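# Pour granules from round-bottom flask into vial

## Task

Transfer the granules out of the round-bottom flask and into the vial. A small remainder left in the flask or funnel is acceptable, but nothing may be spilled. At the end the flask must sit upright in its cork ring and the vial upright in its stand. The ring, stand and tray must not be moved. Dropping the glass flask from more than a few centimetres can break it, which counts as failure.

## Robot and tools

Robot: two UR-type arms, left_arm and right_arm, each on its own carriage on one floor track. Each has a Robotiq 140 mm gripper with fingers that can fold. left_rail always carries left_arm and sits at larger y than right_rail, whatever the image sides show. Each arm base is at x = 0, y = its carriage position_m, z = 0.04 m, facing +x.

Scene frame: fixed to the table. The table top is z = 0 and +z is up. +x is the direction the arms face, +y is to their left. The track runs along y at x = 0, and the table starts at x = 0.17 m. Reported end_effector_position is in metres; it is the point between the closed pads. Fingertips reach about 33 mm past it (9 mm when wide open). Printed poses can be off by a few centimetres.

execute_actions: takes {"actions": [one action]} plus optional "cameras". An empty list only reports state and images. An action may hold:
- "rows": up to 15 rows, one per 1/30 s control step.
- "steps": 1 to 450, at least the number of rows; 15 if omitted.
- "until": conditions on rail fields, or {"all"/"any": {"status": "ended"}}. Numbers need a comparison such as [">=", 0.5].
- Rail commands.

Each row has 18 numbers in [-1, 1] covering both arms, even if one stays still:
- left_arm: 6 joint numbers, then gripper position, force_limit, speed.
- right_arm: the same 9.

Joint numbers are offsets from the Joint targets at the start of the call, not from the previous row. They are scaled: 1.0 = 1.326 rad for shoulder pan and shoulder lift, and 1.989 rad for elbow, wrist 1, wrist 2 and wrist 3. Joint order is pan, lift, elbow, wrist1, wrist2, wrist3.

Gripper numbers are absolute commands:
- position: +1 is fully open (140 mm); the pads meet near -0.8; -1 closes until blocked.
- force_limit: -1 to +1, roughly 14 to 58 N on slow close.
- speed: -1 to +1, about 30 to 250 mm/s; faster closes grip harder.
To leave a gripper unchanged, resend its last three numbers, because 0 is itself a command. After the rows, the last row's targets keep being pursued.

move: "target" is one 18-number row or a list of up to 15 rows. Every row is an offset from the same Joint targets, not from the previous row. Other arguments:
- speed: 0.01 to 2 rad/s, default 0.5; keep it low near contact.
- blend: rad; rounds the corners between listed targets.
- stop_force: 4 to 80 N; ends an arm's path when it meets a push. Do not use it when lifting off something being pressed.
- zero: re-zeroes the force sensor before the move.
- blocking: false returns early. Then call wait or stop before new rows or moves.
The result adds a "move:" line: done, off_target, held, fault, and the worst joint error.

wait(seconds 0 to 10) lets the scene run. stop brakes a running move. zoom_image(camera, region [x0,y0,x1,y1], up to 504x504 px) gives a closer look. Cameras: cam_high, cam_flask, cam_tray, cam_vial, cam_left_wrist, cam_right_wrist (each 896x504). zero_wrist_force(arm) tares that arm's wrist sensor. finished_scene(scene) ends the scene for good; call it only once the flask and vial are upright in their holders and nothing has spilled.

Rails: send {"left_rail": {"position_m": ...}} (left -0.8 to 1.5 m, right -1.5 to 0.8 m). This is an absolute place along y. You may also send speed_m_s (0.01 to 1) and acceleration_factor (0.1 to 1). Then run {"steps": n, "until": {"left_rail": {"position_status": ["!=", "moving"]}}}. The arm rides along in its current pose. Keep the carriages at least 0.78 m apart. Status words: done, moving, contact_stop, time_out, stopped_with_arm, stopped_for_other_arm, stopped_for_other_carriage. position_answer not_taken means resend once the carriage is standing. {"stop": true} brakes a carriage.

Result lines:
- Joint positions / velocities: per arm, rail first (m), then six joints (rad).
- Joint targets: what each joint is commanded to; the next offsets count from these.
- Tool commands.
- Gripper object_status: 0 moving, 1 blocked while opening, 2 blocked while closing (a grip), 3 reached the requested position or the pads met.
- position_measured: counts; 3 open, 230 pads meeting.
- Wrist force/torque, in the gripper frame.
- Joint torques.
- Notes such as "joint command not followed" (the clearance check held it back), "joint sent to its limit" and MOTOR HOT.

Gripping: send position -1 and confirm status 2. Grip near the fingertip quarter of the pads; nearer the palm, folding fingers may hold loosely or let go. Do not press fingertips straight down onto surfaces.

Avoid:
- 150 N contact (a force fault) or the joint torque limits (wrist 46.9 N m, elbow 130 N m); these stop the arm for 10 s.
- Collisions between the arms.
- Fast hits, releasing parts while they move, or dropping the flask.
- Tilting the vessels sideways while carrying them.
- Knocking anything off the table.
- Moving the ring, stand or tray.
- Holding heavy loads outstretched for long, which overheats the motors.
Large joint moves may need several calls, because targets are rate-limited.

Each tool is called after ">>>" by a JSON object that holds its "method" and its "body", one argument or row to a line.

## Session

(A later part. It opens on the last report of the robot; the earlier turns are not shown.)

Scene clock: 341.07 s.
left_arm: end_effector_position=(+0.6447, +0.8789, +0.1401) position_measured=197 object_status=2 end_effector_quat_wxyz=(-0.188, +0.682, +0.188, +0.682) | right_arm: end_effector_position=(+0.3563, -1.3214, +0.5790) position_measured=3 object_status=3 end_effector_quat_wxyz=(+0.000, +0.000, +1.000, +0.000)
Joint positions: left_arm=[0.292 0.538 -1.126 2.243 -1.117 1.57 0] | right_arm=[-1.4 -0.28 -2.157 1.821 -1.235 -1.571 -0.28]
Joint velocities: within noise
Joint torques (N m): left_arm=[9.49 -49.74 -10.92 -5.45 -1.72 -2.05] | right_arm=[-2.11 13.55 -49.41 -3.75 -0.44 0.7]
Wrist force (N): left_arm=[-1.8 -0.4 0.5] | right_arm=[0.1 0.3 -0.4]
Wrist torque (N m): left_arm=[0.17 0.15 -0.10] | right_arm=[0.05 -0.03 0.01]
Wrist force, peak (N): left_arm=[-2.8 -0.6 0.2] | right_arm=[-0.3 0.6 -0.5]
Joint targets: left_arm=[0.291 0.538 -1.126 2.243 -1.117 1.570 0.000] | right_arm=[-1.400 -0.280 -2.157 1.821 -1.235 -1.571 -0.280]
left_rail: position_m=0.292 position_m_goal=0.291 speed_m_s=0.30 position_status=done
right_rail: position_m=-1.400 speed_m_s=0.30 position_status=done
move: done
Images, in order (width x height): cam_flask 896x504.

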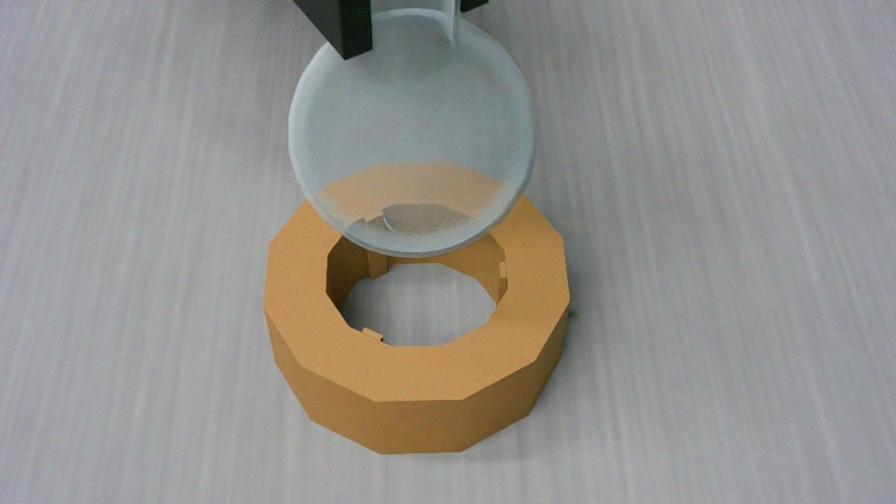

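>>> {"method": "move", "body": {
  "target": [0,0.0547,0.0014,-0.0379,0,0,-1,0,-1,0,0,0,0,0,0,1,1,1],
  "speed": 0.035,
  "stop_force": 5,
  "cameras": ["cam_flask","cam_left_wrist"]
}}

Scene clock: 347.00 s.
left_arm: end_effector_position=(+0.6447, +0.8789, +0.1020) position_measured=197 object_status=2 end_effector_quat_wxyz=(-0.188, +0.682, +0.188, +0.682) | right_arm: end_effector_position=(+0.3563, -1.3214, +0.5790) position_measured=3 object_status=3 end_effector_quat_wxyz=(+0.000, +0.000, +1.000, +0.000)
Joint positions: left_arm=[0.292 0.538 -1.053 2.246 -1.193 1.57 0] | right_arm=[-1.4 -0.28 -2.157 1.821 -1.235 -1.571 -0.28]
Joint velocities: within noise
Joint torques (N m): left_arm=[6.46 -53.22 -10.85 -4.93 -1.43 -1.71] | right_arm=[-3.34 13.61 -51.41 -3.6 -0.61 0.85]
Wrist force (N): left_arm=[-2.0 -0.8 0.2] | right_arm=[-0.1 0.5 -0.3]
Wrist torque (N m): left_arm=[0.07 0.27 -0.10] | right_arm=[0.09 0.03 0.01]
Wrist force, peak (N): left_arm=[-2.6 -0.7 0.5] | right_arm=[-0.4 0.0 -0.6]
Joint targets: left_arm=[0.291 0.538 -1.053 2.246 -1.193 1.570 0.000] | right_arm=[-1.400 -0.280 -2.157 1.821 -1.235 -1.571 -0.280]
left_rail: position_m=0.292 position_m_goal=0.291 speed_m_s=0.30 position_status=done
right_rail: position_m=-1.400 speed_m_s=0.30 position_status=done
move: done
Images, in order (width x height): cam_flask 896x504, cam_left_wrist 896x504.

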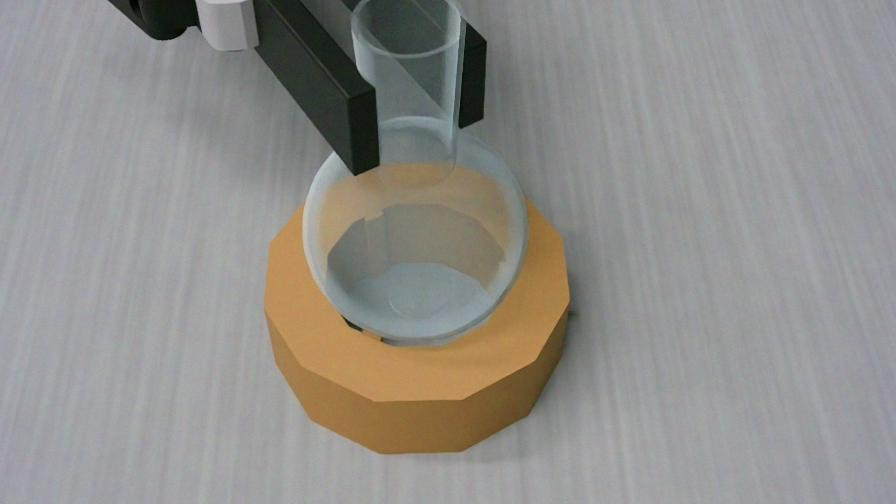

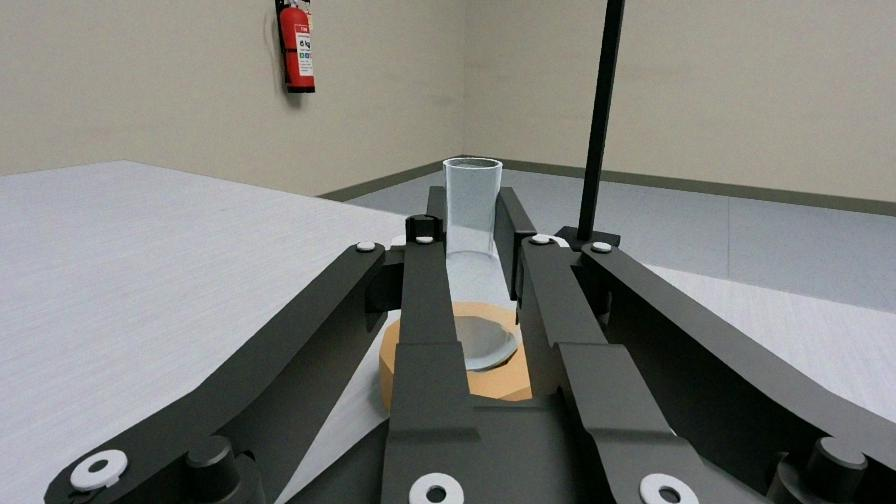

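>>> {"method": "move", "body": {
  "target": [0,0.0022,0,-0.0015,0,0,-1,0,-1,0,0,0,0,0,0,1,1,1],
  "speed": 0.01,
  "stop_force": 4,
  "cameras": []
}}

>>> {"method": "execute_actions", "body": {
  "actions": [
    {"rows":[[0,0,0,0,0,0,0,0,-1,0,0,0,0,0,0,1,1,1]],"steps":75}
  ],
  "cameras": ["cam_flask"]
}}

Scene clock: 355.37 s.
left_arm: end_effector_position=(+0.6447, +0.8789, +0.1010) position_measured=197 object_status=2 end_effector_quat_wxyz=(-0.188, +0.682, +0.188, +0.682) | right_arm: end_effector_position=(+0.3563, -1.3214, +0.5790) position_measured=3 object_status=3 end_effector_quat_wxyz=(+0.000, +0.000, +1.000, +0.000)
Joint positions: left_arm=[0.292 0.538 -1.051 2.246 -1.195 1.57 0] | right_arm=[-1.4 -0.28 -2.157 1.821 -1.235 -1.571 -0.281]
Joint velocities: within noise
Joint torques (N m): left_arm=[4.49 -74.97 -18.6 0.38 -1.67 -1.95] | right_arm=[-4.21 12.33 -50.59 -3.91 -0.53 0.56]
Wrist force (N): left_arm=[3.3 -0.6 -0.2] | right_arm=[0.0 0.4 -0.4]
Wrist torque (N m): left_arm=[0.15 0.36 -0.15] | right_arm=[0.08 -0.01 0.00]
Wrist force, peak (N): left_arm=[3.3 -1.2 -0.3] | right_arm=[0.3 0.0 -0.7]
Joint targets: left_arm=[0.291 0.538 -1.051 2.246 -1.195 1.570 0.000] | right_arm=[-1.400 -0.280 -2.157 1.821 -1.235 -1.571 -0.280]
left_rail: position_m=0.292 position_m_goal=0.291 speed_m_s=0.30 position_status=done
right_rail: position_m=-1.400 speed_m_s=0.30 position_status=done
move: contact (left_arm)
No camera images: "cameras" was empty.

Scene clock: 358.07 s.
left_arm: end_effector_position=(+0.6447, +0.8789, +0.1011) position_measured=129 object_status=3 end_effector_quat_wxyz=(-0.188, +0.682, +0.188, +0.682) | right_arm: end_effector_position=(+0.3563, -1.3214, +0.5790) position_measured=3 object_status=3 end_effector_quat_wxyz=(+0.000, +0.000, +1.000, +0.000)
Joint positions: left_arm=[0.292 0.538 -1.051 2.246 -1.195 1.57 0] | right_arm=[-1.4 -0.281 -2.157 1.821 -1.235 -1.571 -0.28]
Joint velocities: within noise
Joint torques (N m): left_arm=[5.66 -80.05 -19.03 -4.39 -1.8 -2.04] | right_arm=[-3.57 11.18 -51.31 -3.9 -0.64 1.09]
Wrist force (N): left_arm=[-1.7 -0.8 0.6] | right_arm=[-0.4 0.3 -0.6]
Wrist torque (N m): left_arm=[0.08 0.28 -0.10] | right_arm=[0.05 0.08 0.00]
Wrist force, peak (N): left_arm=[3.4 -0.6 -0.4] | right_arm=[-0.2 0.3 -0.6]
Joint targets: left_arm=[0.291 0.538 -1.051 2.246 -1.195 1.570 0.000] | right_arm=[-1.400 -0.280 -2.157 1.821 -1.235 -1.571 -0.280]
left_rail: position_m=0.292 position_m_goal=0.291 speed_m_s=0.30 position_status=done
right_rail: position_m=-1.400 speed_m_s=0.30 position_status=done
Images, in order (width x height): cam_flask 896x504.

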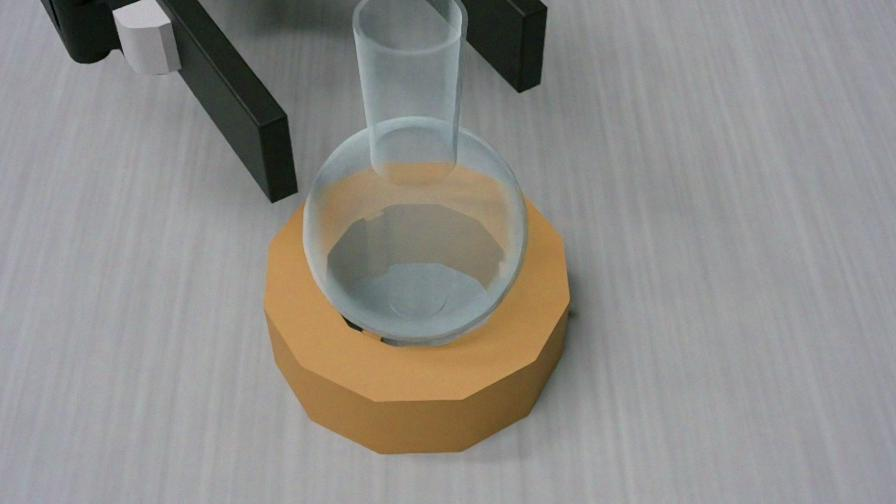

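>>> {"method": "move", "body": {
  "target": [
    [0,-0.0143,0.0208,-0.0113,0,0,0,0,-1,0,0,0,0,0,0,1,1,1],
    [0,-0.0726,0.1254,-0.077,0,0,0,0,-1,0,0,0,0,0,0,1,1,1]
  ],
  "speed": [0.05,0.25],
  "blend": 0.01,
  "cameras": ["cam_flask"]
}}

>>> {"method": "move", "body": {
  "target": [-0.31,-0.5133,-0.142,0.089,-0.7893,-0.0704,0,0,-1,0,0,0,0,0,0,1,1,1],
  "speed": 0.9,
  "cameras": ["cam_high"]
}}

Scene clock: 387.17 s.
left_arm: end_effector_position=(+0.5281, +0.8093, +0.1020) position_measured=129 object_status=3 end_effector_quat_wxyz=(-0.188, +0.682, +0.188, +0.682) | right_arm: end_effector_position=(+0.3563, -1.3214, +0.5790) position_measured=3 object_status=3 end_effector_quat_wxyz=(+0.000, +0.000, +1.000, +0.000)
Joint positions: left_arm=[0.291 0.538 -1.147 2.495 -1.348 1.57 0] | right_arm=[-1.4 -0.281 -2.157 1.821 -1.235 -1.571 -0.28]
Joint velocities: within noise
Joint torques (N m): left_arm=[6.41 -65.26 0.06 -5.42 -1.55 -1.95] | right_arm=[-4.63 13.3 -50.71 -3.97 -0.97 1.12]
Wrist force (N): left_arm=[-1.9 0.2 0.2] | right_arm=[0.1 0.1 -0.5]
Wrist torque (N m): left_arm=[0.28 0.31 -0.11] | right_arm=[0.01 -0.02 0.01]
Wrist force, peak (N): left_arm=[-2.3 -0.6 0.2] | right_arm=[-0.4 -0.1 -0.7]
Joint targets: left_arm=[0.291 0.538 -1.148 2.495 -1.348 1.570 0.000] | right_arm=[-1.400 -0.280 -2.157 1.821 -1.235 -1.571 -0.280]
left_rail: position_m=0.291 speed_m_s=0.30 position_status=done
right_rail: position_m=-1.400 speed_m_s=0.30 position_status=done
move: done
Images, in order (width x height): cam_flask 896x504.

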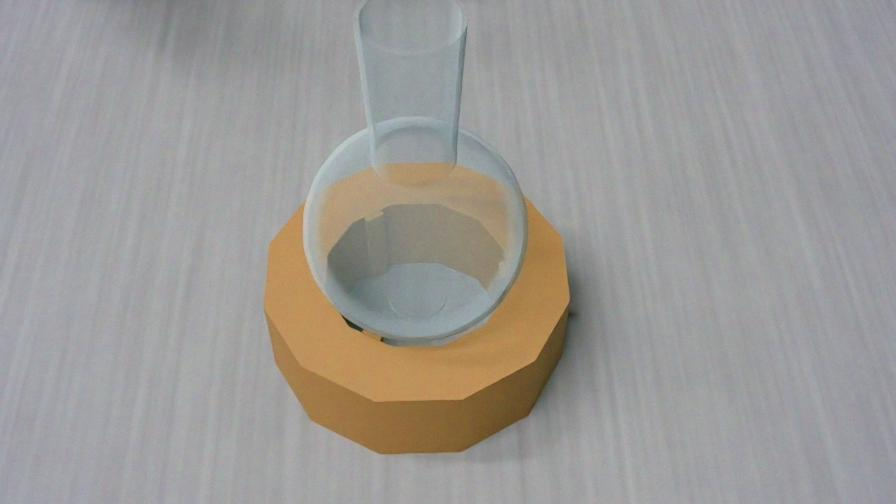

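Scene clock: 389.77 s.
left_arm: end_effector_position=(+0.3901, +0.8602, +0.5140) position_measured=129 object_status=3 end_effector_quat_wxyz=(-0.266, +0.181, +0.683, +0.656) | right_arm: end_effector_position=(+0.3563, -1.3214, +0.5790) position_measured=3 object_status=3 end_effector_quat_wxyz=(+0.000, +0.000, +1.000, +0.000)
Joint positions: left_arm=[0.291 0.127 -1.828 2.213 -1.171 0.001 -0.14] | right_arm=[-1.4 -0.28 -2.157 1.821 -1.235 -1.571 -0.281]
Joint velocities: within noise
Joint torques (N m): left_arm=[-10.38 -40.17 -53.39 -1.54 -0.02 -2.21] | right_arm=[-4.98 14.32 -50.99 -3.79 -1.12 1.17]
Wrist force (N): left_arm=[-0.7 -0.1 0.3] | right_arm=[-0.1 0.0 -0.2]
Wrist torque (N m): left_arm=[0.18 0.13 -0.09] | right_arm=[-0.01 0.02 0.00]
Wrist force, peak (N): left_arm=[-3.5 -0.4 -1.3] | right_arm=[-0.2 0.4 -0.6]
Joint targets: left_arm=[0.291 0.127 -1.828 2.213 -1.171 0.001 -0.140] | right_arm=[-1.400 -0.280 -2.157 1.821 -1.235 -1.571 -0.280]
left_rail: position_m=0.291 speed_m_s=0.30 position_status=done
right_rail: position_m=-1.400 speed_m_s=0.30 position_status=done
move: done
Images, in order (width x height): cam_high 896x504.

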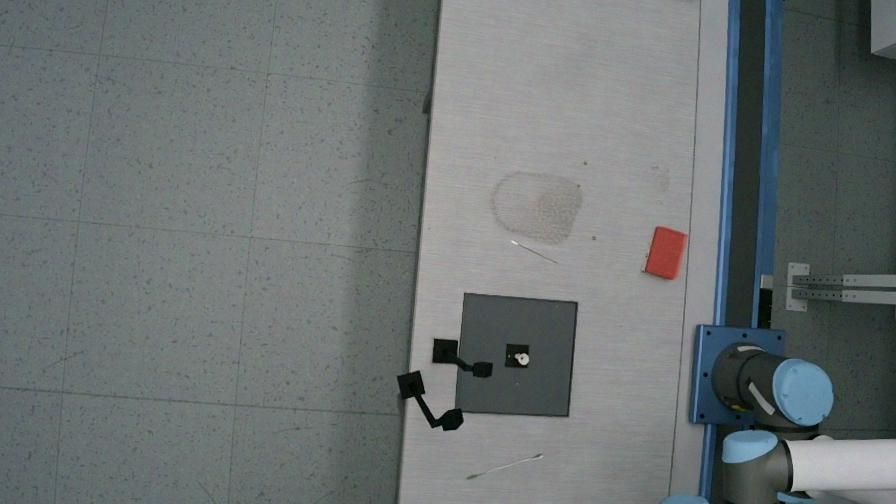

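>>> {"method": "execute_actions", "body": {
  "actions": [
    {"left_rail":{"position_m":0.1717,"speed_m_s":0.3},"steps":100,"until":{"left_rail":{"position_status":["!=","moving"]}}}
  ],
  "cameras": []
}}

>>> {"method": "move", "body": {
  "target": [-0.0958,0.2230,0.0082,-0.6392,-0.7903,0.0704,-0.6,0,-1,0,0,0,0,0,0,1,1,1],
  "speed": 0.6,
  "cameras": ["cam_vial","cam_tray","cam_left_wrist"]
}}

Scene clock: 412.00 s.
left_arm: end_effector_position=(+0.3900, +0.7404, +0.5141) position_measured=129 object_status=3 end_effector_quat_wxyz=(-0.266, +0.181, +0.683, +0.655) | right_arm: end_effector_position=(+0.3563, -1.3214, +0.5790) position_measured=3 object_status=3 end_effector_quat_wxyz=(+0.000, +0.000, +1.000, +0.000)
Joint positions: left_arm=[0.172 0.127 -1.828 2.213 -1.171 0.001 -0.14] | right_arm=[-1.4 -0.28 -2.157 1.821 -1.235 -1.571 -0.28]
Joint velocities: within noise
Joint torques (N m): left_arm=[-9.62 -34.92 -45.07 -3.07 -0.52 -2.12] | right_arm=[-3.73 11.19 -51.82 -3.88 -0.73 0.92]
Wrist force (N): left_arm=[-1.1 0.0 0.5] | right_arm=[0.0 0.1 -0.4]
Wrist torque (N m): left_arm=[0.19 0.22 -0.09] | right_arm=[0.02 0.01 0.00]
Wrist force, peak (N): left_arm=[-1.5 0.1 0.3] | right_arm=[0.2 0.7 -0.4]
Joint targets: left_arm=[0.172 0.127 -1.828 2.213 -1.171 0.001 -0.140] | right_arm=[-1.400 -0.280 -2.157 1.821 -1.235 -1.571 -0.280]
Tool commands: left_gripper/position=+0.0 left_gripper/force_limit=+0.0 left_gripper/speed=-1.0 right_gripper/position=+1.0 right_gripper/force_limit=+1.0 right_gripper/speed=+1.0
left_rail: position_m=0.172 speed_m_s=0.30 position_status=done
right_rail: position_m=-1.400 speed_m_s=0.30 position_status=done
No camera images: "cameras" was empty.

Scene clock: 415.43 s.
left_arm: end_effector_position=(+0.6388, +0.3458, +0.1514) position_measured=205 object_status=3 end_effector_quat_wxyz=(+0.087, +0.000, +0.996, +0.000) | right_arm: end_effector_position=(+0.3563, -1.3214, +0.5790) position_measured=3 object_status=3 end_effector_quat_wxyz=(+0.000, +0.000, +1.000, +0.000)
Joint positions: left_arm=[0.172 0 -1.532 2.229 -2.442 -1.57 0] | right_arm=[-1.4 -0.28 -2.157 1.821 -1.235 -1.571 -0.281]
Joint velocities: within noise
Joint torques (N m): left_arm=[-11.56 -32.24 -28.93 -7.5 -3.08 2.94] | right_arm=[-0.92 12.31 -50.19 -3.85 -1.41 1.13]
Wrist force (N): left_arm=[-0.1 0.4 -0.5] | right_arm=[-0.2 0.1 -0.2]
Wrist torque (N m): left_arm=[0.09 -0.01 -0.04] | right_arm=[0.02 0.06 0.00]
Wrist force, peak (N): left_arm=[-1.5 -0.9 -0.3] | right_arm=[-0.1 0.1 -0.7]
Joint targets: left_arm=[0.172 0.000 -1.532 2.229 -2.442 -1.571 0.000] | right_arm=[-1.400 -0.280 -2.157 1.821 -1.235 -1.571 -0.280]
left_rail: position_m=0.172 speed_m_s=0.30 position_status=done
right_rail: position_m=-1.400 speed_m_s=0.30 position_status=done
move: done
Images, in order (width x height): cam_tray 896x504, cam_vial 896x504, cam_left_wrist 896x504.

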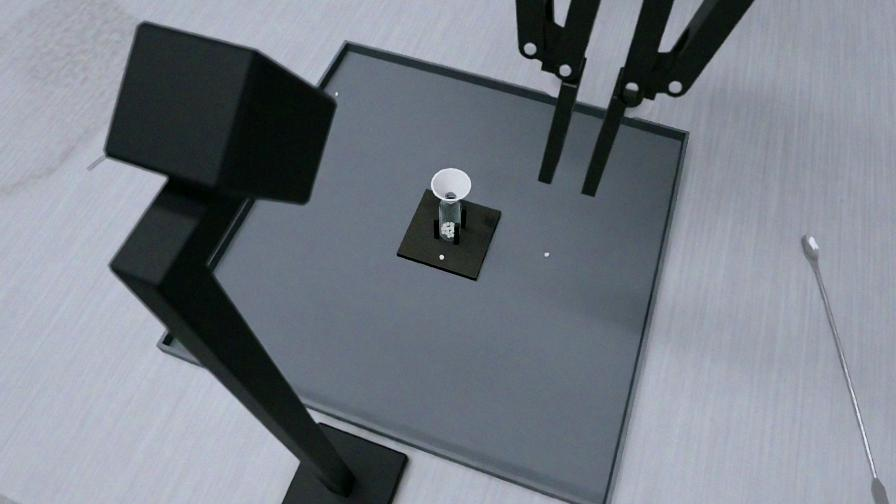

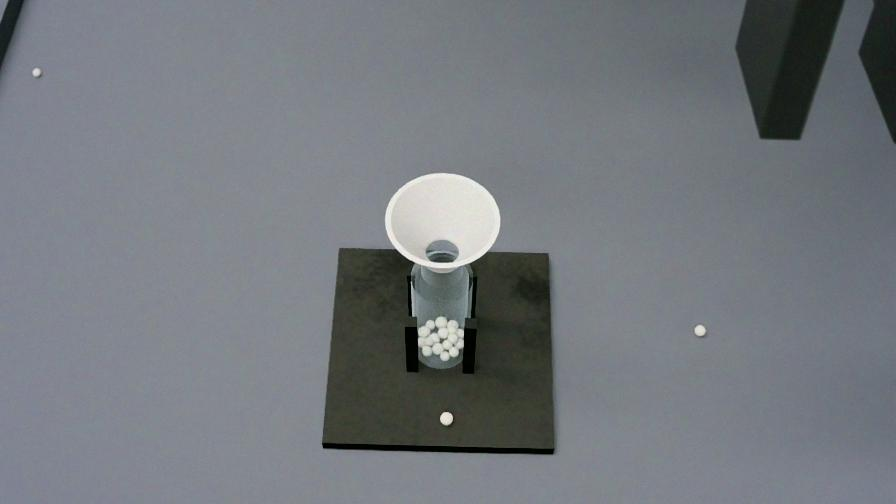

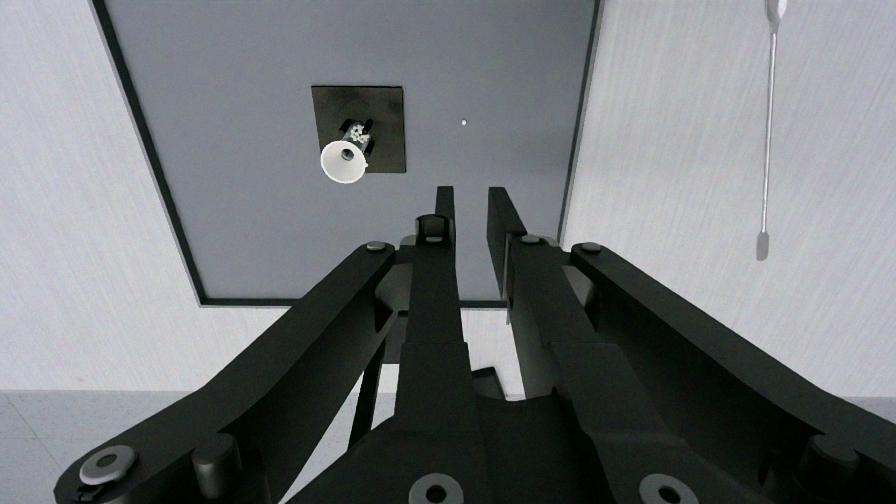

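>>> {"method": "move", "body": {
  "target": [0,0.0841,0.029,-0.085,0,0,-0.6,-0.5,-1,0,0,0,0,0,0,1,1,1],
  "speed": 0.2,
  "cameras": ["cam_vial","cam_left_wrist"]
}}

>>> {"method": "zoom_image", "body": {
  "camera": "cam_left_wrist",
  "region": [400, 110, 540, 230]
}}

Scene clock: 424.60 s.
left_arm: end_effector_position=(+0.6388, +0.3457, +0.0766) position_measured=205 object_status=3 end_effector_quat_wxyz=(+0.087, +0.000, +0.996, +0.000) | right_arm: end_effector_position=(+0.3563, -1.3214, +0.5790) position_measured=3 object_status=3 end_effector_quat_wxyz=(+0.000, +0.000, +1.000, +0.000)
Joint positions: left_arm=[0.172 0 -1.421 2.287 -2.611 -1.571 0] | right_arm=[-1.4 -0.28 -2.157 1.821 -1.235 -1.571 -0.28]
Joint velocities: within noise
Joint torques (N m): left_arm=[-9.19 -35.14 -23.72 -6.32 -2.56 2.69] | right_arm=[-4.18 14.1 -50.58 -3.89 -0.84 1.09]
Wrist force (N): left_arm=[-0.8 0.5 -0.7] | right_arm=[0.0 0.1 -0.4]
Wrist torque (N m): left_arm=[0.10 0.16 0.00] | right_arm=[0.01 0.00 0.00]
Wrist force, peak (N): left_arm=[-1.1 0.3 -1.8] | right_arm=[0.1 0.3 -0.8]
Joint targets: left_arm=[0.172 0.000 -1.421 2.287 -2.611 -1.571 0.000] | right_arm=[-1.400 -0.280 -2.157 1.821 -1.235 -1.571 -0.280]
left_rail: position_m=0.172 speed_m_s=0.30 position_status=done
right_rail: position_m=-1.400 speed_m_s=0.30 position_status=done
move: done
Images, in order (width x height): cam_vial 896x504, cam_left_wrist 896x504.

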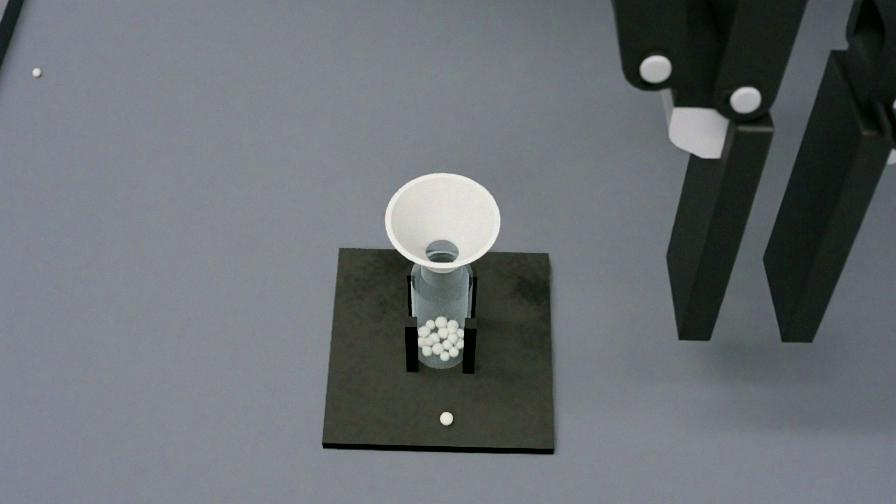

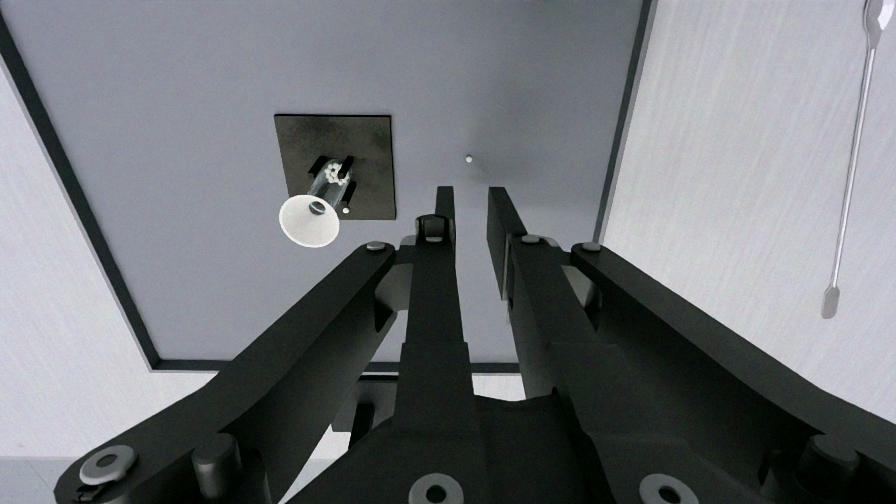

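Scaled by 3.600 from the camera's 896x504 image, which has a finer 1280x720 frame.

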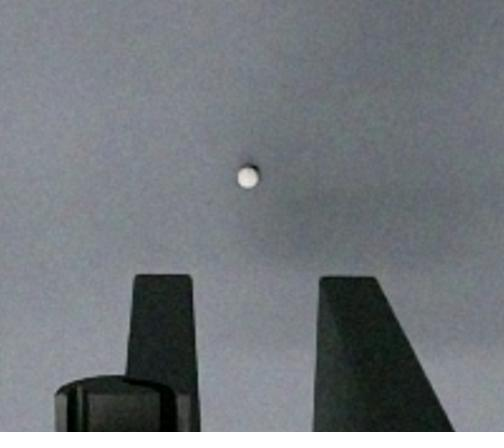

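>>> {"method": "execute_actions", "body": {
  "actions": [
    {"left_rail":{"position_m":0.171,"speed_m_s":0.05},"steps":30,"until":{"left_rail":{"position_status":["!=","moving"]}}}
  ],
  "cameras": []
}}

>>> {"method": "move", "body": {
  "target": [0,0.0427,0.0098,-0.0382,0,0,-0.6,-0.5,-1,0,0,0,0,0,0,1,1,1],
  "speed": 0.1,
  "stop_force": 5,
  "cameras": ["cam_vial","cam_left_wrist"]
}}

>>> {"method": "zoom_image", "body": {
  "camera": "cam_left_wrist",
  "region": [400, 140, 540, 260]
}}

Scene clock: 437.07 s.
left_arm: end_effector_position=(+0.6388, +0.3450, +0.0764) position_measured=205 object_status=3 end_effector_quat_wxyz=(+0.087, +0.000, +0.996, +0.000) | right_arm: end_effector_position=(+0.3563, -1.3214, +0.5790) position_measured=3 object_status=3 end_effector_quat_wxyz=(+0.000, +0.000, +1.000, +0.000)
Joint positions: left_arm=[0.171 0 -1.421 2.287 -2.611 -1.571 0] | right_arm=[-1.4 -0.28 -2.157 1.821 -1.235 -1.571 -0.281]
Joint velocities: within noise
Joint torques (N m): left_arm=[-6.64 -38.37 -31.18 -5.68 -2.36 2.81] | right_arm=[-2.36 11.13 -52.27 -3.88 -1.07 0.52]
Wrist force (N): left_arm=[-1.0 0.3 -0.4] | right_arm=[0.1 0.2 -0.3]
Wrist torque (N m): left_arm=[0.04 0.21 0.00] | right_arm=[0.05 -0.03 0.00]
Wrist force, peak (N): left_arm=[-1.2 0.0 -0.9] | right_arm=[0.0 0.5 -0.5]
Joint targets: left_arm=[0.171 0.000 -1.421 2.287 -2.611 -1.571 0.000] | right_arm=[-1.400 -0.280 -2.157 1.821 -1.235 -1.571 -0.280]
Tool commands: left_gripper/position=-0.6 left_gripper/force_limit=-0.5 left_gripper/speed=-1.0 right_gripper/position=+1.0 right_gripper/force_limit=+1.0 right_gripper/speed=+1.0
left_rail: position_m=0.171 speed_m_s=0.05 position_status=done
right_rail: position_m=-1.400 speed_m_s=0.30 position_status=done
No camera images: "cameras" was empty.

Scene clock: 439.00 s.
left_arm: end_effector_position=(+0.6387, +0.3450, +0.0434) position_measured=205 object_status=3 end_effector_quat_wxyz=(+0.087, +0.000, +0.996, +0.000) | right_arm: end_effector_position=(+0.3563, -1.3214, +0.5790) position_measured=3 object_status=3 end_effector_quat_wxyz=(+0.000, +0.000, +1.000, +0.000)
Joint positions: left_arm=[0.171 0 -1.364 2.307 -2.687 -1.571 0] | right_arm=[-1.4 -0.28 -2.157 1.821 -1.235 -1.571 -0.281]
Joint velocities: within noise
Joint torques (N m): left_arm=[-6.9 -39.91 -21.32 -6.85 -2.09 2.74] | right_arm=[-3.45 15.36 -50.61 -4.22 -0.9 1.3]
Wrist force (N): left_arm=[-0.6 0.1 -0.8] | right_arm=[-0.1 0.0 -0.1]
Wrist torque (N m): left_arm=[-0.03 0.10 0.01] | right_arm=[0.00 0.03 0.00]
Wrist force, peak (N): left_arm=[-1.0 0.1 -1.2] | right_arm=[0.2 0.3 -0.8]
Joint targets: left_arm=[0.171 0.000 -1.364 2.307 -2.687 -1.571 0.000] | right_arm=[-1.400 -0.280 -2.157 1.821 -1.235 -1.571 -0.280]
left_rail: position_m=0.171 speed_m_s=0.05 position_status=done
right_rail: position_m=-1.400 speed_m_s=0.30 position_status=done
move: done
Images, in order (width x height): cam_vial 896x504, cam_left_wrist 896x504.

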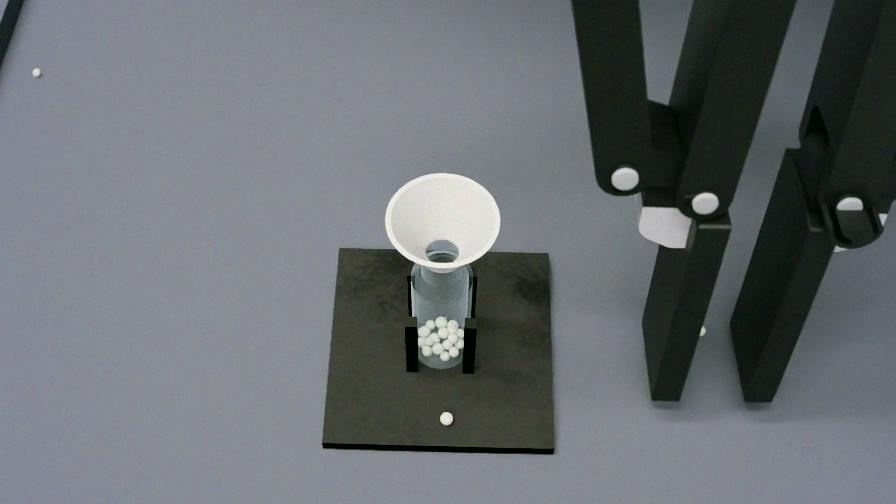

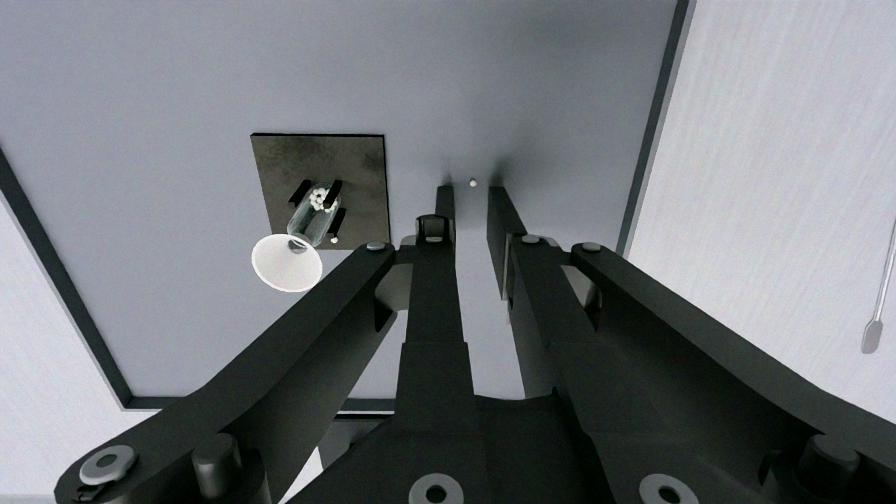

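Scaled by 3.600 from the camera's 896x504 image, which has a finer 1280x720 frame.

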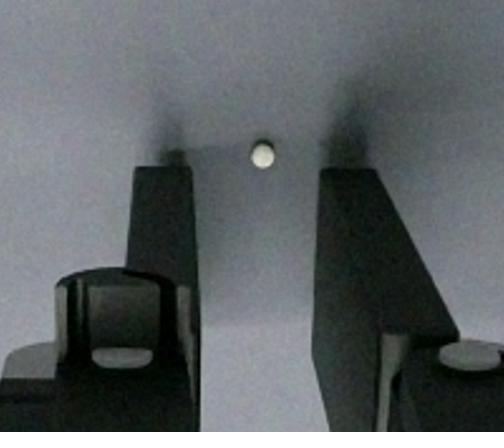

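>>> {"method": "move", "body": {
  "target": [0,0.0078,0.0034,-0.0086,0,0,-0.6,-0.5,-1,0,0,0,0,0,0,1,1,1],
  "speed": 0.02,
  "stop_force": 4,
  "cameras": ["cam_vial","cam_left_wrist"]
}}

>>> {"method": "zoom_image", "body": {
  "camera": "cam_left_wrist",
  "region": [400, 140, 540, 260]
}}

Scene clock: 449.30 s.
left_arm: end_effector_position=(+0.6372, +0.3450, +0.0374) position_measured=205 object_status=3 end_effector_quat_wxyz=(+0.087, +0.000, +0.996, +0.000) | right_arm: end_effector_position=(+0.3563, -1.3214, +0.5790) position_measured=3 object_status=3 end_effector_quat_wxyz=(+0.000, +0.000, +1.000, +0.000)
Joint positions: left_arm=[0.171 0 -1.356 2.312 -2.702 -1.571 0] | right_arm=[-1.4 -0.281 -2.157 1.821 -1.235 -1.571 -0.281]
Joint velocities: within noise
Joint torques (N m): left_arm=[-4.59 -61.92 -35.39 -3.46 -1.97 2.7] | right_arm=[-7.21 12.73 -49.52 -3.92 -1.27 0.68]
Wrist force (N): left_arm=[-1.8 0.1 -6.5] | right_arm=[-0.1 0.3 -0.3]
Wrist torque (N m): left_arm=[-0.02 0.14 0.00] | right_arm=[0.06 0.03 0.01]
Wrist force, peak (N): left_arm=[-3.6 -0.1 -10.7] | right_arm=[0.2 0.4 -0.6]
Joint targets: left_arm=[0.171 0.000 -1.356 2.312 -2.702 -1.571 0.000] | right_arm=[-1.400 -0.280 -2.157 1.821 -1.235 -1.571 -0.280]
left_rail: position_m=0.171 speed_m_s=0.05 position_status=done
right_rail: position_m=-1.400 speed_m_s=0.30 position_status=done
move: contact (left_arm)
Images, in order (width x height): cam_vial 896x504, cam_left_wrist 896x504.

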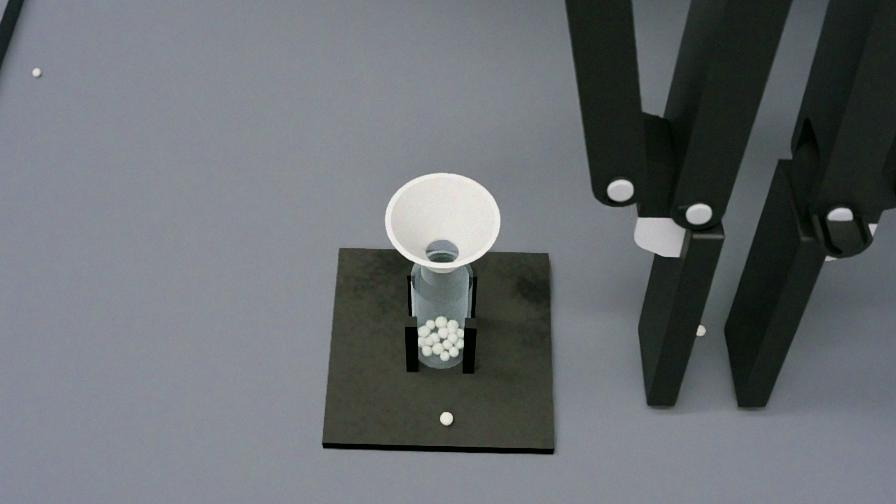

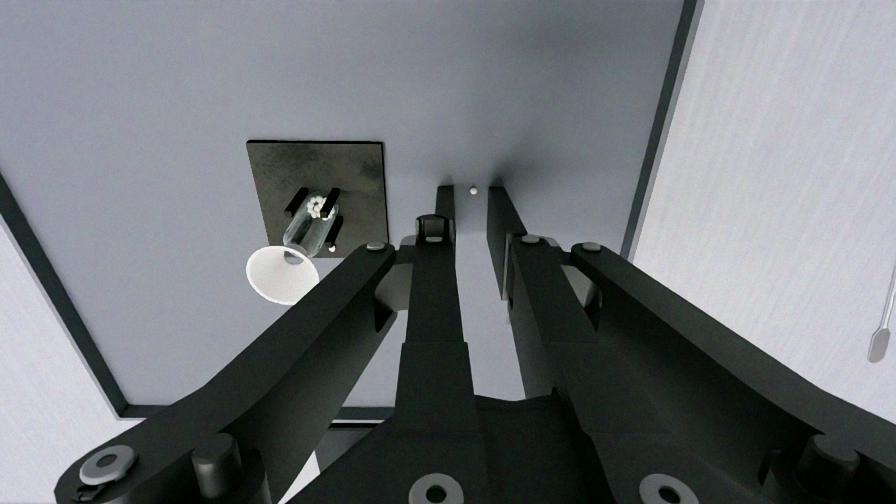

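Scaled by 3.600 from the camera's 896x504 image, which has a finer 1280x720 frame.

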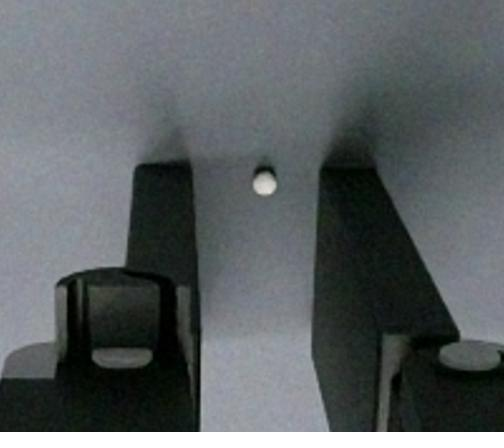

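>>> {"method": "execute_actions", "body": {
  "actions": [
    {"rows":[[0,-0.0008,0,0,0,0,-1,-0.5,-1,0,0,0,0,0,0,1,1,1]],"steps":75}
  ],
  "cameras": ["cam_left_wrist"]
}}

>>> {"method": "zoom_image", "body": {
  "camera": "cam_left_wrist",
  "region": [400, 140, 540, 260]
}}

Scene clock: 458.37 s.
left_arm: end_effector_position=(+0.6374, +0.3450, +0.0381) position_measured=231 object_status=3 end_effector_quat_wxyz=(+0.087, +0.000, +0.996, +0.000) | right_arm: end_effector_position=(+0.3563, -1.3214, +0.5790) position_measured=3 object_status=3 end_effector_quat_wxyz=(+0.000, +0.000, +1.000, +0.000)
Joint positions: left_arm=[0.171 0 -1.357 2.312 -2.702 -1.571 0] | right_arm=[-1.4 -0.281 -2.157 1.821 -1.235 -1.571 -0.281]
Joint velocities: within noise
Joint torques (N m): left_arm=[-4.38 -65.73 -31.46 -5.33 -1.93 2.72] | right_arm=[-2.42 13.15 -50.57 -4.08 -0.69 1.22]
Wrist force (N): left_arm=[-0.9 -0.2 -0.8] | right_arm=[0.2 0.4 -0.6]
Wrist torque (N m): left_arm=[-0.07 0.17 0.00] | right_arm=[0.08 -0.04 0.01]
Wrist force, peak (N): left_arm=[-1.9 0.1 -6.9] | right_arm=[-0.2 0.0 -0.8]
Joint targets: left_arm=[0.171 0.000 -1.357 2.312 -2.702 -1.571 0.000] | right_arm=[-1.400 -0.280 -2.157 1.821 -1.235 -1.571 -0.280]
left_rail: position_m=0.171 speed_m_s=0.05 position_status=done
right_rail: position_m=-1.400 speed_m_s=0.30 position_status=done
Images, in order (width x height): cam_left_wrist 896x504.

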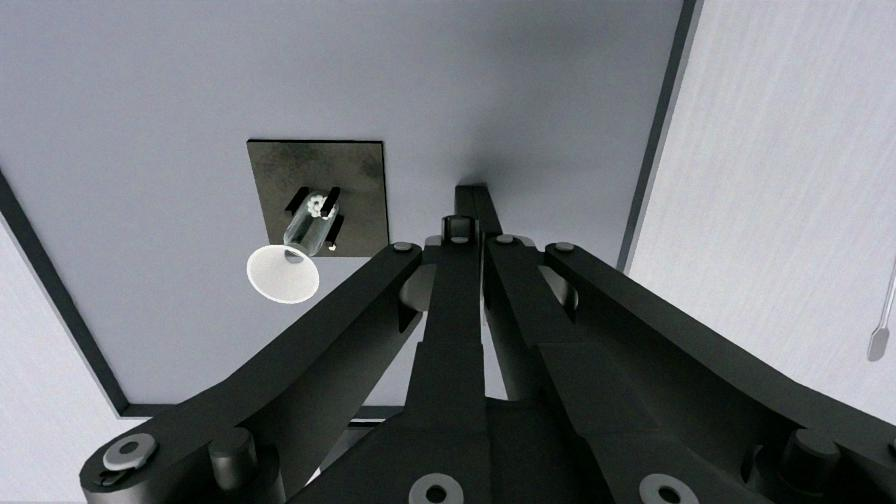

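Scaled by 3.600 from the camera's 896x504 image, which has a finer 1280x720 frame.

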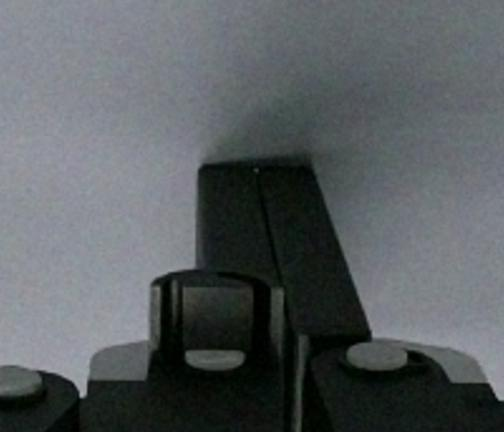

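>>> {"method": "move", "body": {
  "target": [0,-0.1137,-0.0315,0.1082,0,0,-1,-0.5,-1,0,0,0,0,0,0,1,1,1],
  "speed": 0.25,
  "cameras": ["cam_vial","cam_left_wrist"]
}}

>>> {"method": "zoom_image", "body": {
  "camera": "cam_left_wrist",
  "region": [400, 140, 540, 260]
}}

>>> {"method": "zoom_image", "body": {
  "camera": "cam_vial",
  "region": [650, 50, 890, 380]
}}

Scene clock: 467.63 s.
left_arm: end_effector_position=(+0.6369, +0.3450, +0.1308) position_measured=231 object_status=3 end_effector_quat_wxyz=(+0.087, +0.000, +0.996, +0.000) | right_arm: end_effector_position=(+0.3563, -1.3214, +0.5790) position_measured=3 object_status=3 end_effector_quat_wxyz=(+0.000, +0.000, +1.000, +0.000)
Joint positions: left_arm=[0.171 0 -1.507 2.25 -2.487 -1.571 0] | right_arm=[-1.4 -0.281 -2.157 1.821 -1.235 -1.571 -0.28]
Joint velocities: within noise
Joint torques (N m): left_arm=[-4.82 -56.06 -49.38 -3.76 -2.03 2.78] | right_arm=[-2.8 13.23 -49.98 -3.64 -0.55 1.39]
Wrist force (N): left_arm=[-0.7 0.2 -0.2] | right_arm=[0.0 0.1 -0.4]
Wrist torque (N m): left_arm=[0.04 0.13 -0.02] | right_arm=[0.01 0.00 0.01]
Wrist force, peak (N): left_arm=[-0.8 0.1 -1.5] | right_arm=[-0.2 0.2 -0.7]
Joint targets: left_arm=[0.171 0.000 -1.507 2.250 -2.486 -1.571 0.000] | right_arm=[-1.400 -0.280 -2.157 1.821 -1.235 -1.571 -0.280]
left_rail: position_m=0.171 speed_m_s=0.05 position_status=done
right_rail: position_m=-1.400 speed_m_s=0.30 position_status=done
move: done
Images, in order (width x height): cam_vial 896x504, cam_left_wrist 896x504.

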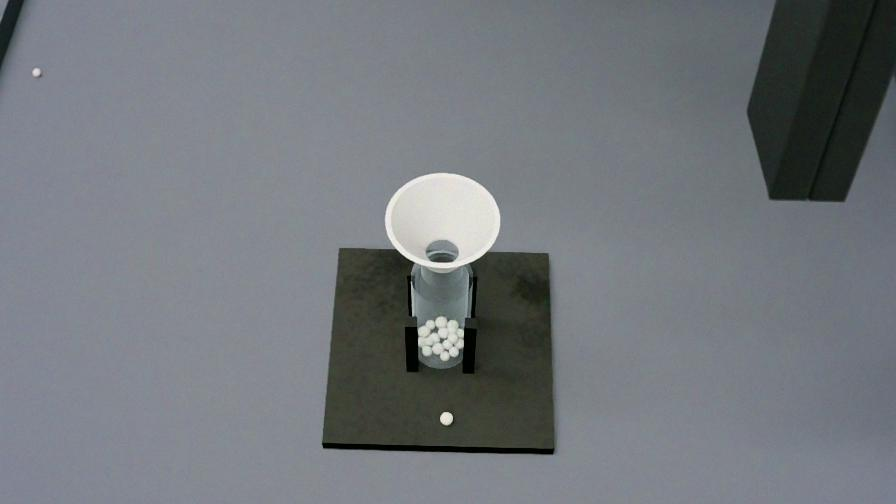

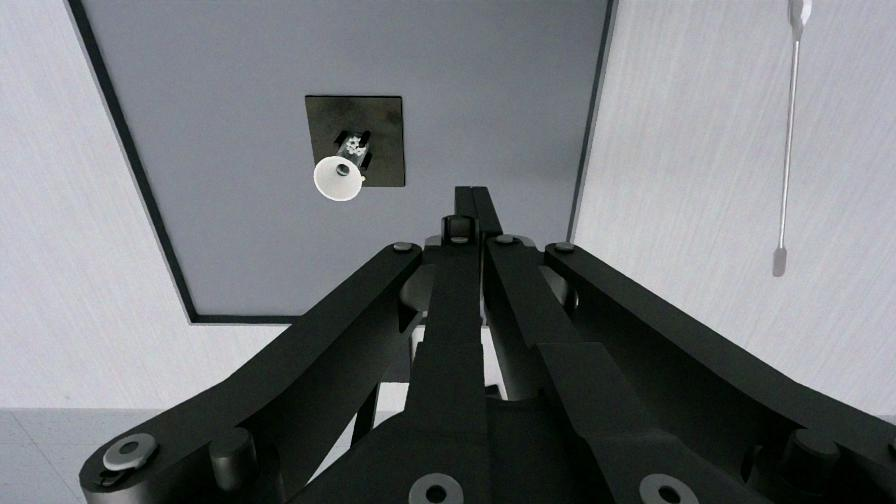

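Scaled by 3.600 from the camera's 896x504 image, which has a finer 1280x720 frame.

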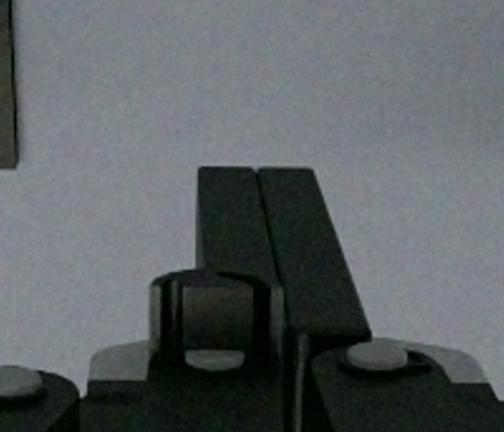

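Scaled by 1.527 from the camera's 896x504 image, which has a finer 1280x720 frame.

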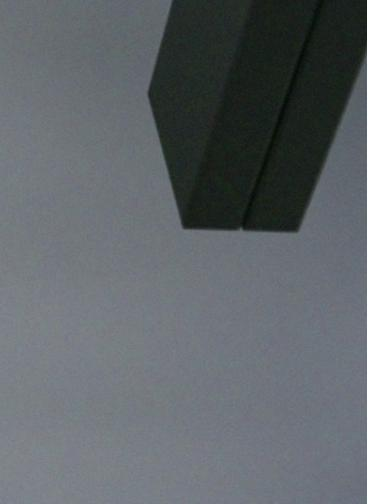

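>>> {"method": "wait", "body": {
  "seconds": 0.1,
  "cameras": ["cam_tray"]
}}

>>> {"method": "zoom_image", "body": {
  "camera": "cam_tray",
  "region": [400, 50, 700, 350]
}}

Scene clock: 474.43 s.
left_arm: end_effector_position=(+0.6369, +0.3450, +0.1310) position_measured=231 object_status=3 end_effector_quat_wxyz=(+0.087, +0.000, +0.996, +0.000) | right_arm: end_effector_position=(+0.3563, -1.3214, +0.5790) position_measured=3 object_status=3 end_effector_quat_wxyz=(+0.000, +0.000, +1.000, +0.000)
Joint positions: left_arm=[0.171 0 -1.507 2.25 -2.486 -1.571 0] | right_arm=[-1.4 -0.28 -2.157 1.821 -1.235 -1.571 -0.281]
Joint velocities: within noise
Joint torques (N m): left_arm=[-5.24 -59.44 -39.45 -4.28 -1.84 2.77] | right_arm=[-3.04 14.33 -50.35 -3.77 -1.05 1.41]
Wrist force (N): left_arm=[-0.3 -0.1 -0.3] | right_arm=[-0.2 0.2 -0.3]
Wrist torque (N m): left_arm=[-0.03 0.05 -0.02] | right_arm=[0.05 0.04 0.00]
Wrist force, peak (N): left_arm=[-0.7 0.8 -0.7] | right_arm=[0.1 -0.3 -0.7]
Joint targets: left_arm=[0.171 0.000 -1.507 2.250 -2.486 -1.571 0.000] | right_arm=[-1.400 -0.280 -2.157 1.821 -1.235 -1.571 -0.280]
Tool commands: left_gripper/position=-1.0 left_gripper/force_limit=-0.5 left_gripper/speed=-1.0 right_gripper/position=+1.0 right_gripper/force_limit=+1.0 right_gripper/speed=+1.0
left_rail: position_m=0.171 speed_m_s=0.05 position_status=done
right_rail: position_m=-1.400 speed_m_s=0.30 position_status=done
wait: 0.10 s; at rest from the start
Images, in order (width x height): cam_tray 896x504.

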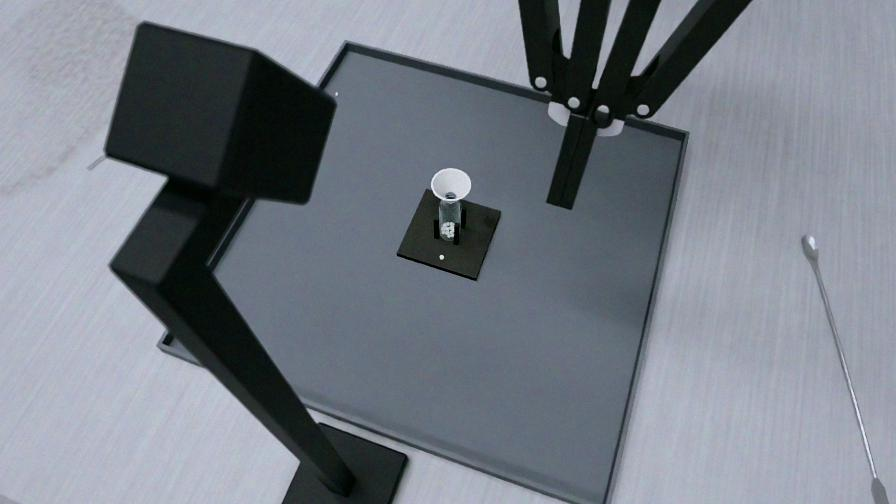

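Scaled by 1.680 from the camera's 896x504 image, which has a finer 1280x720 frame.

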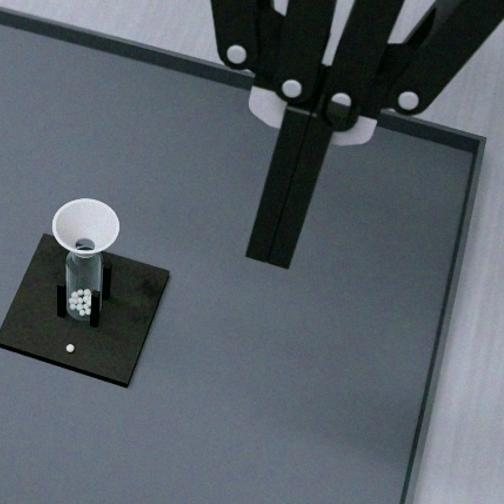

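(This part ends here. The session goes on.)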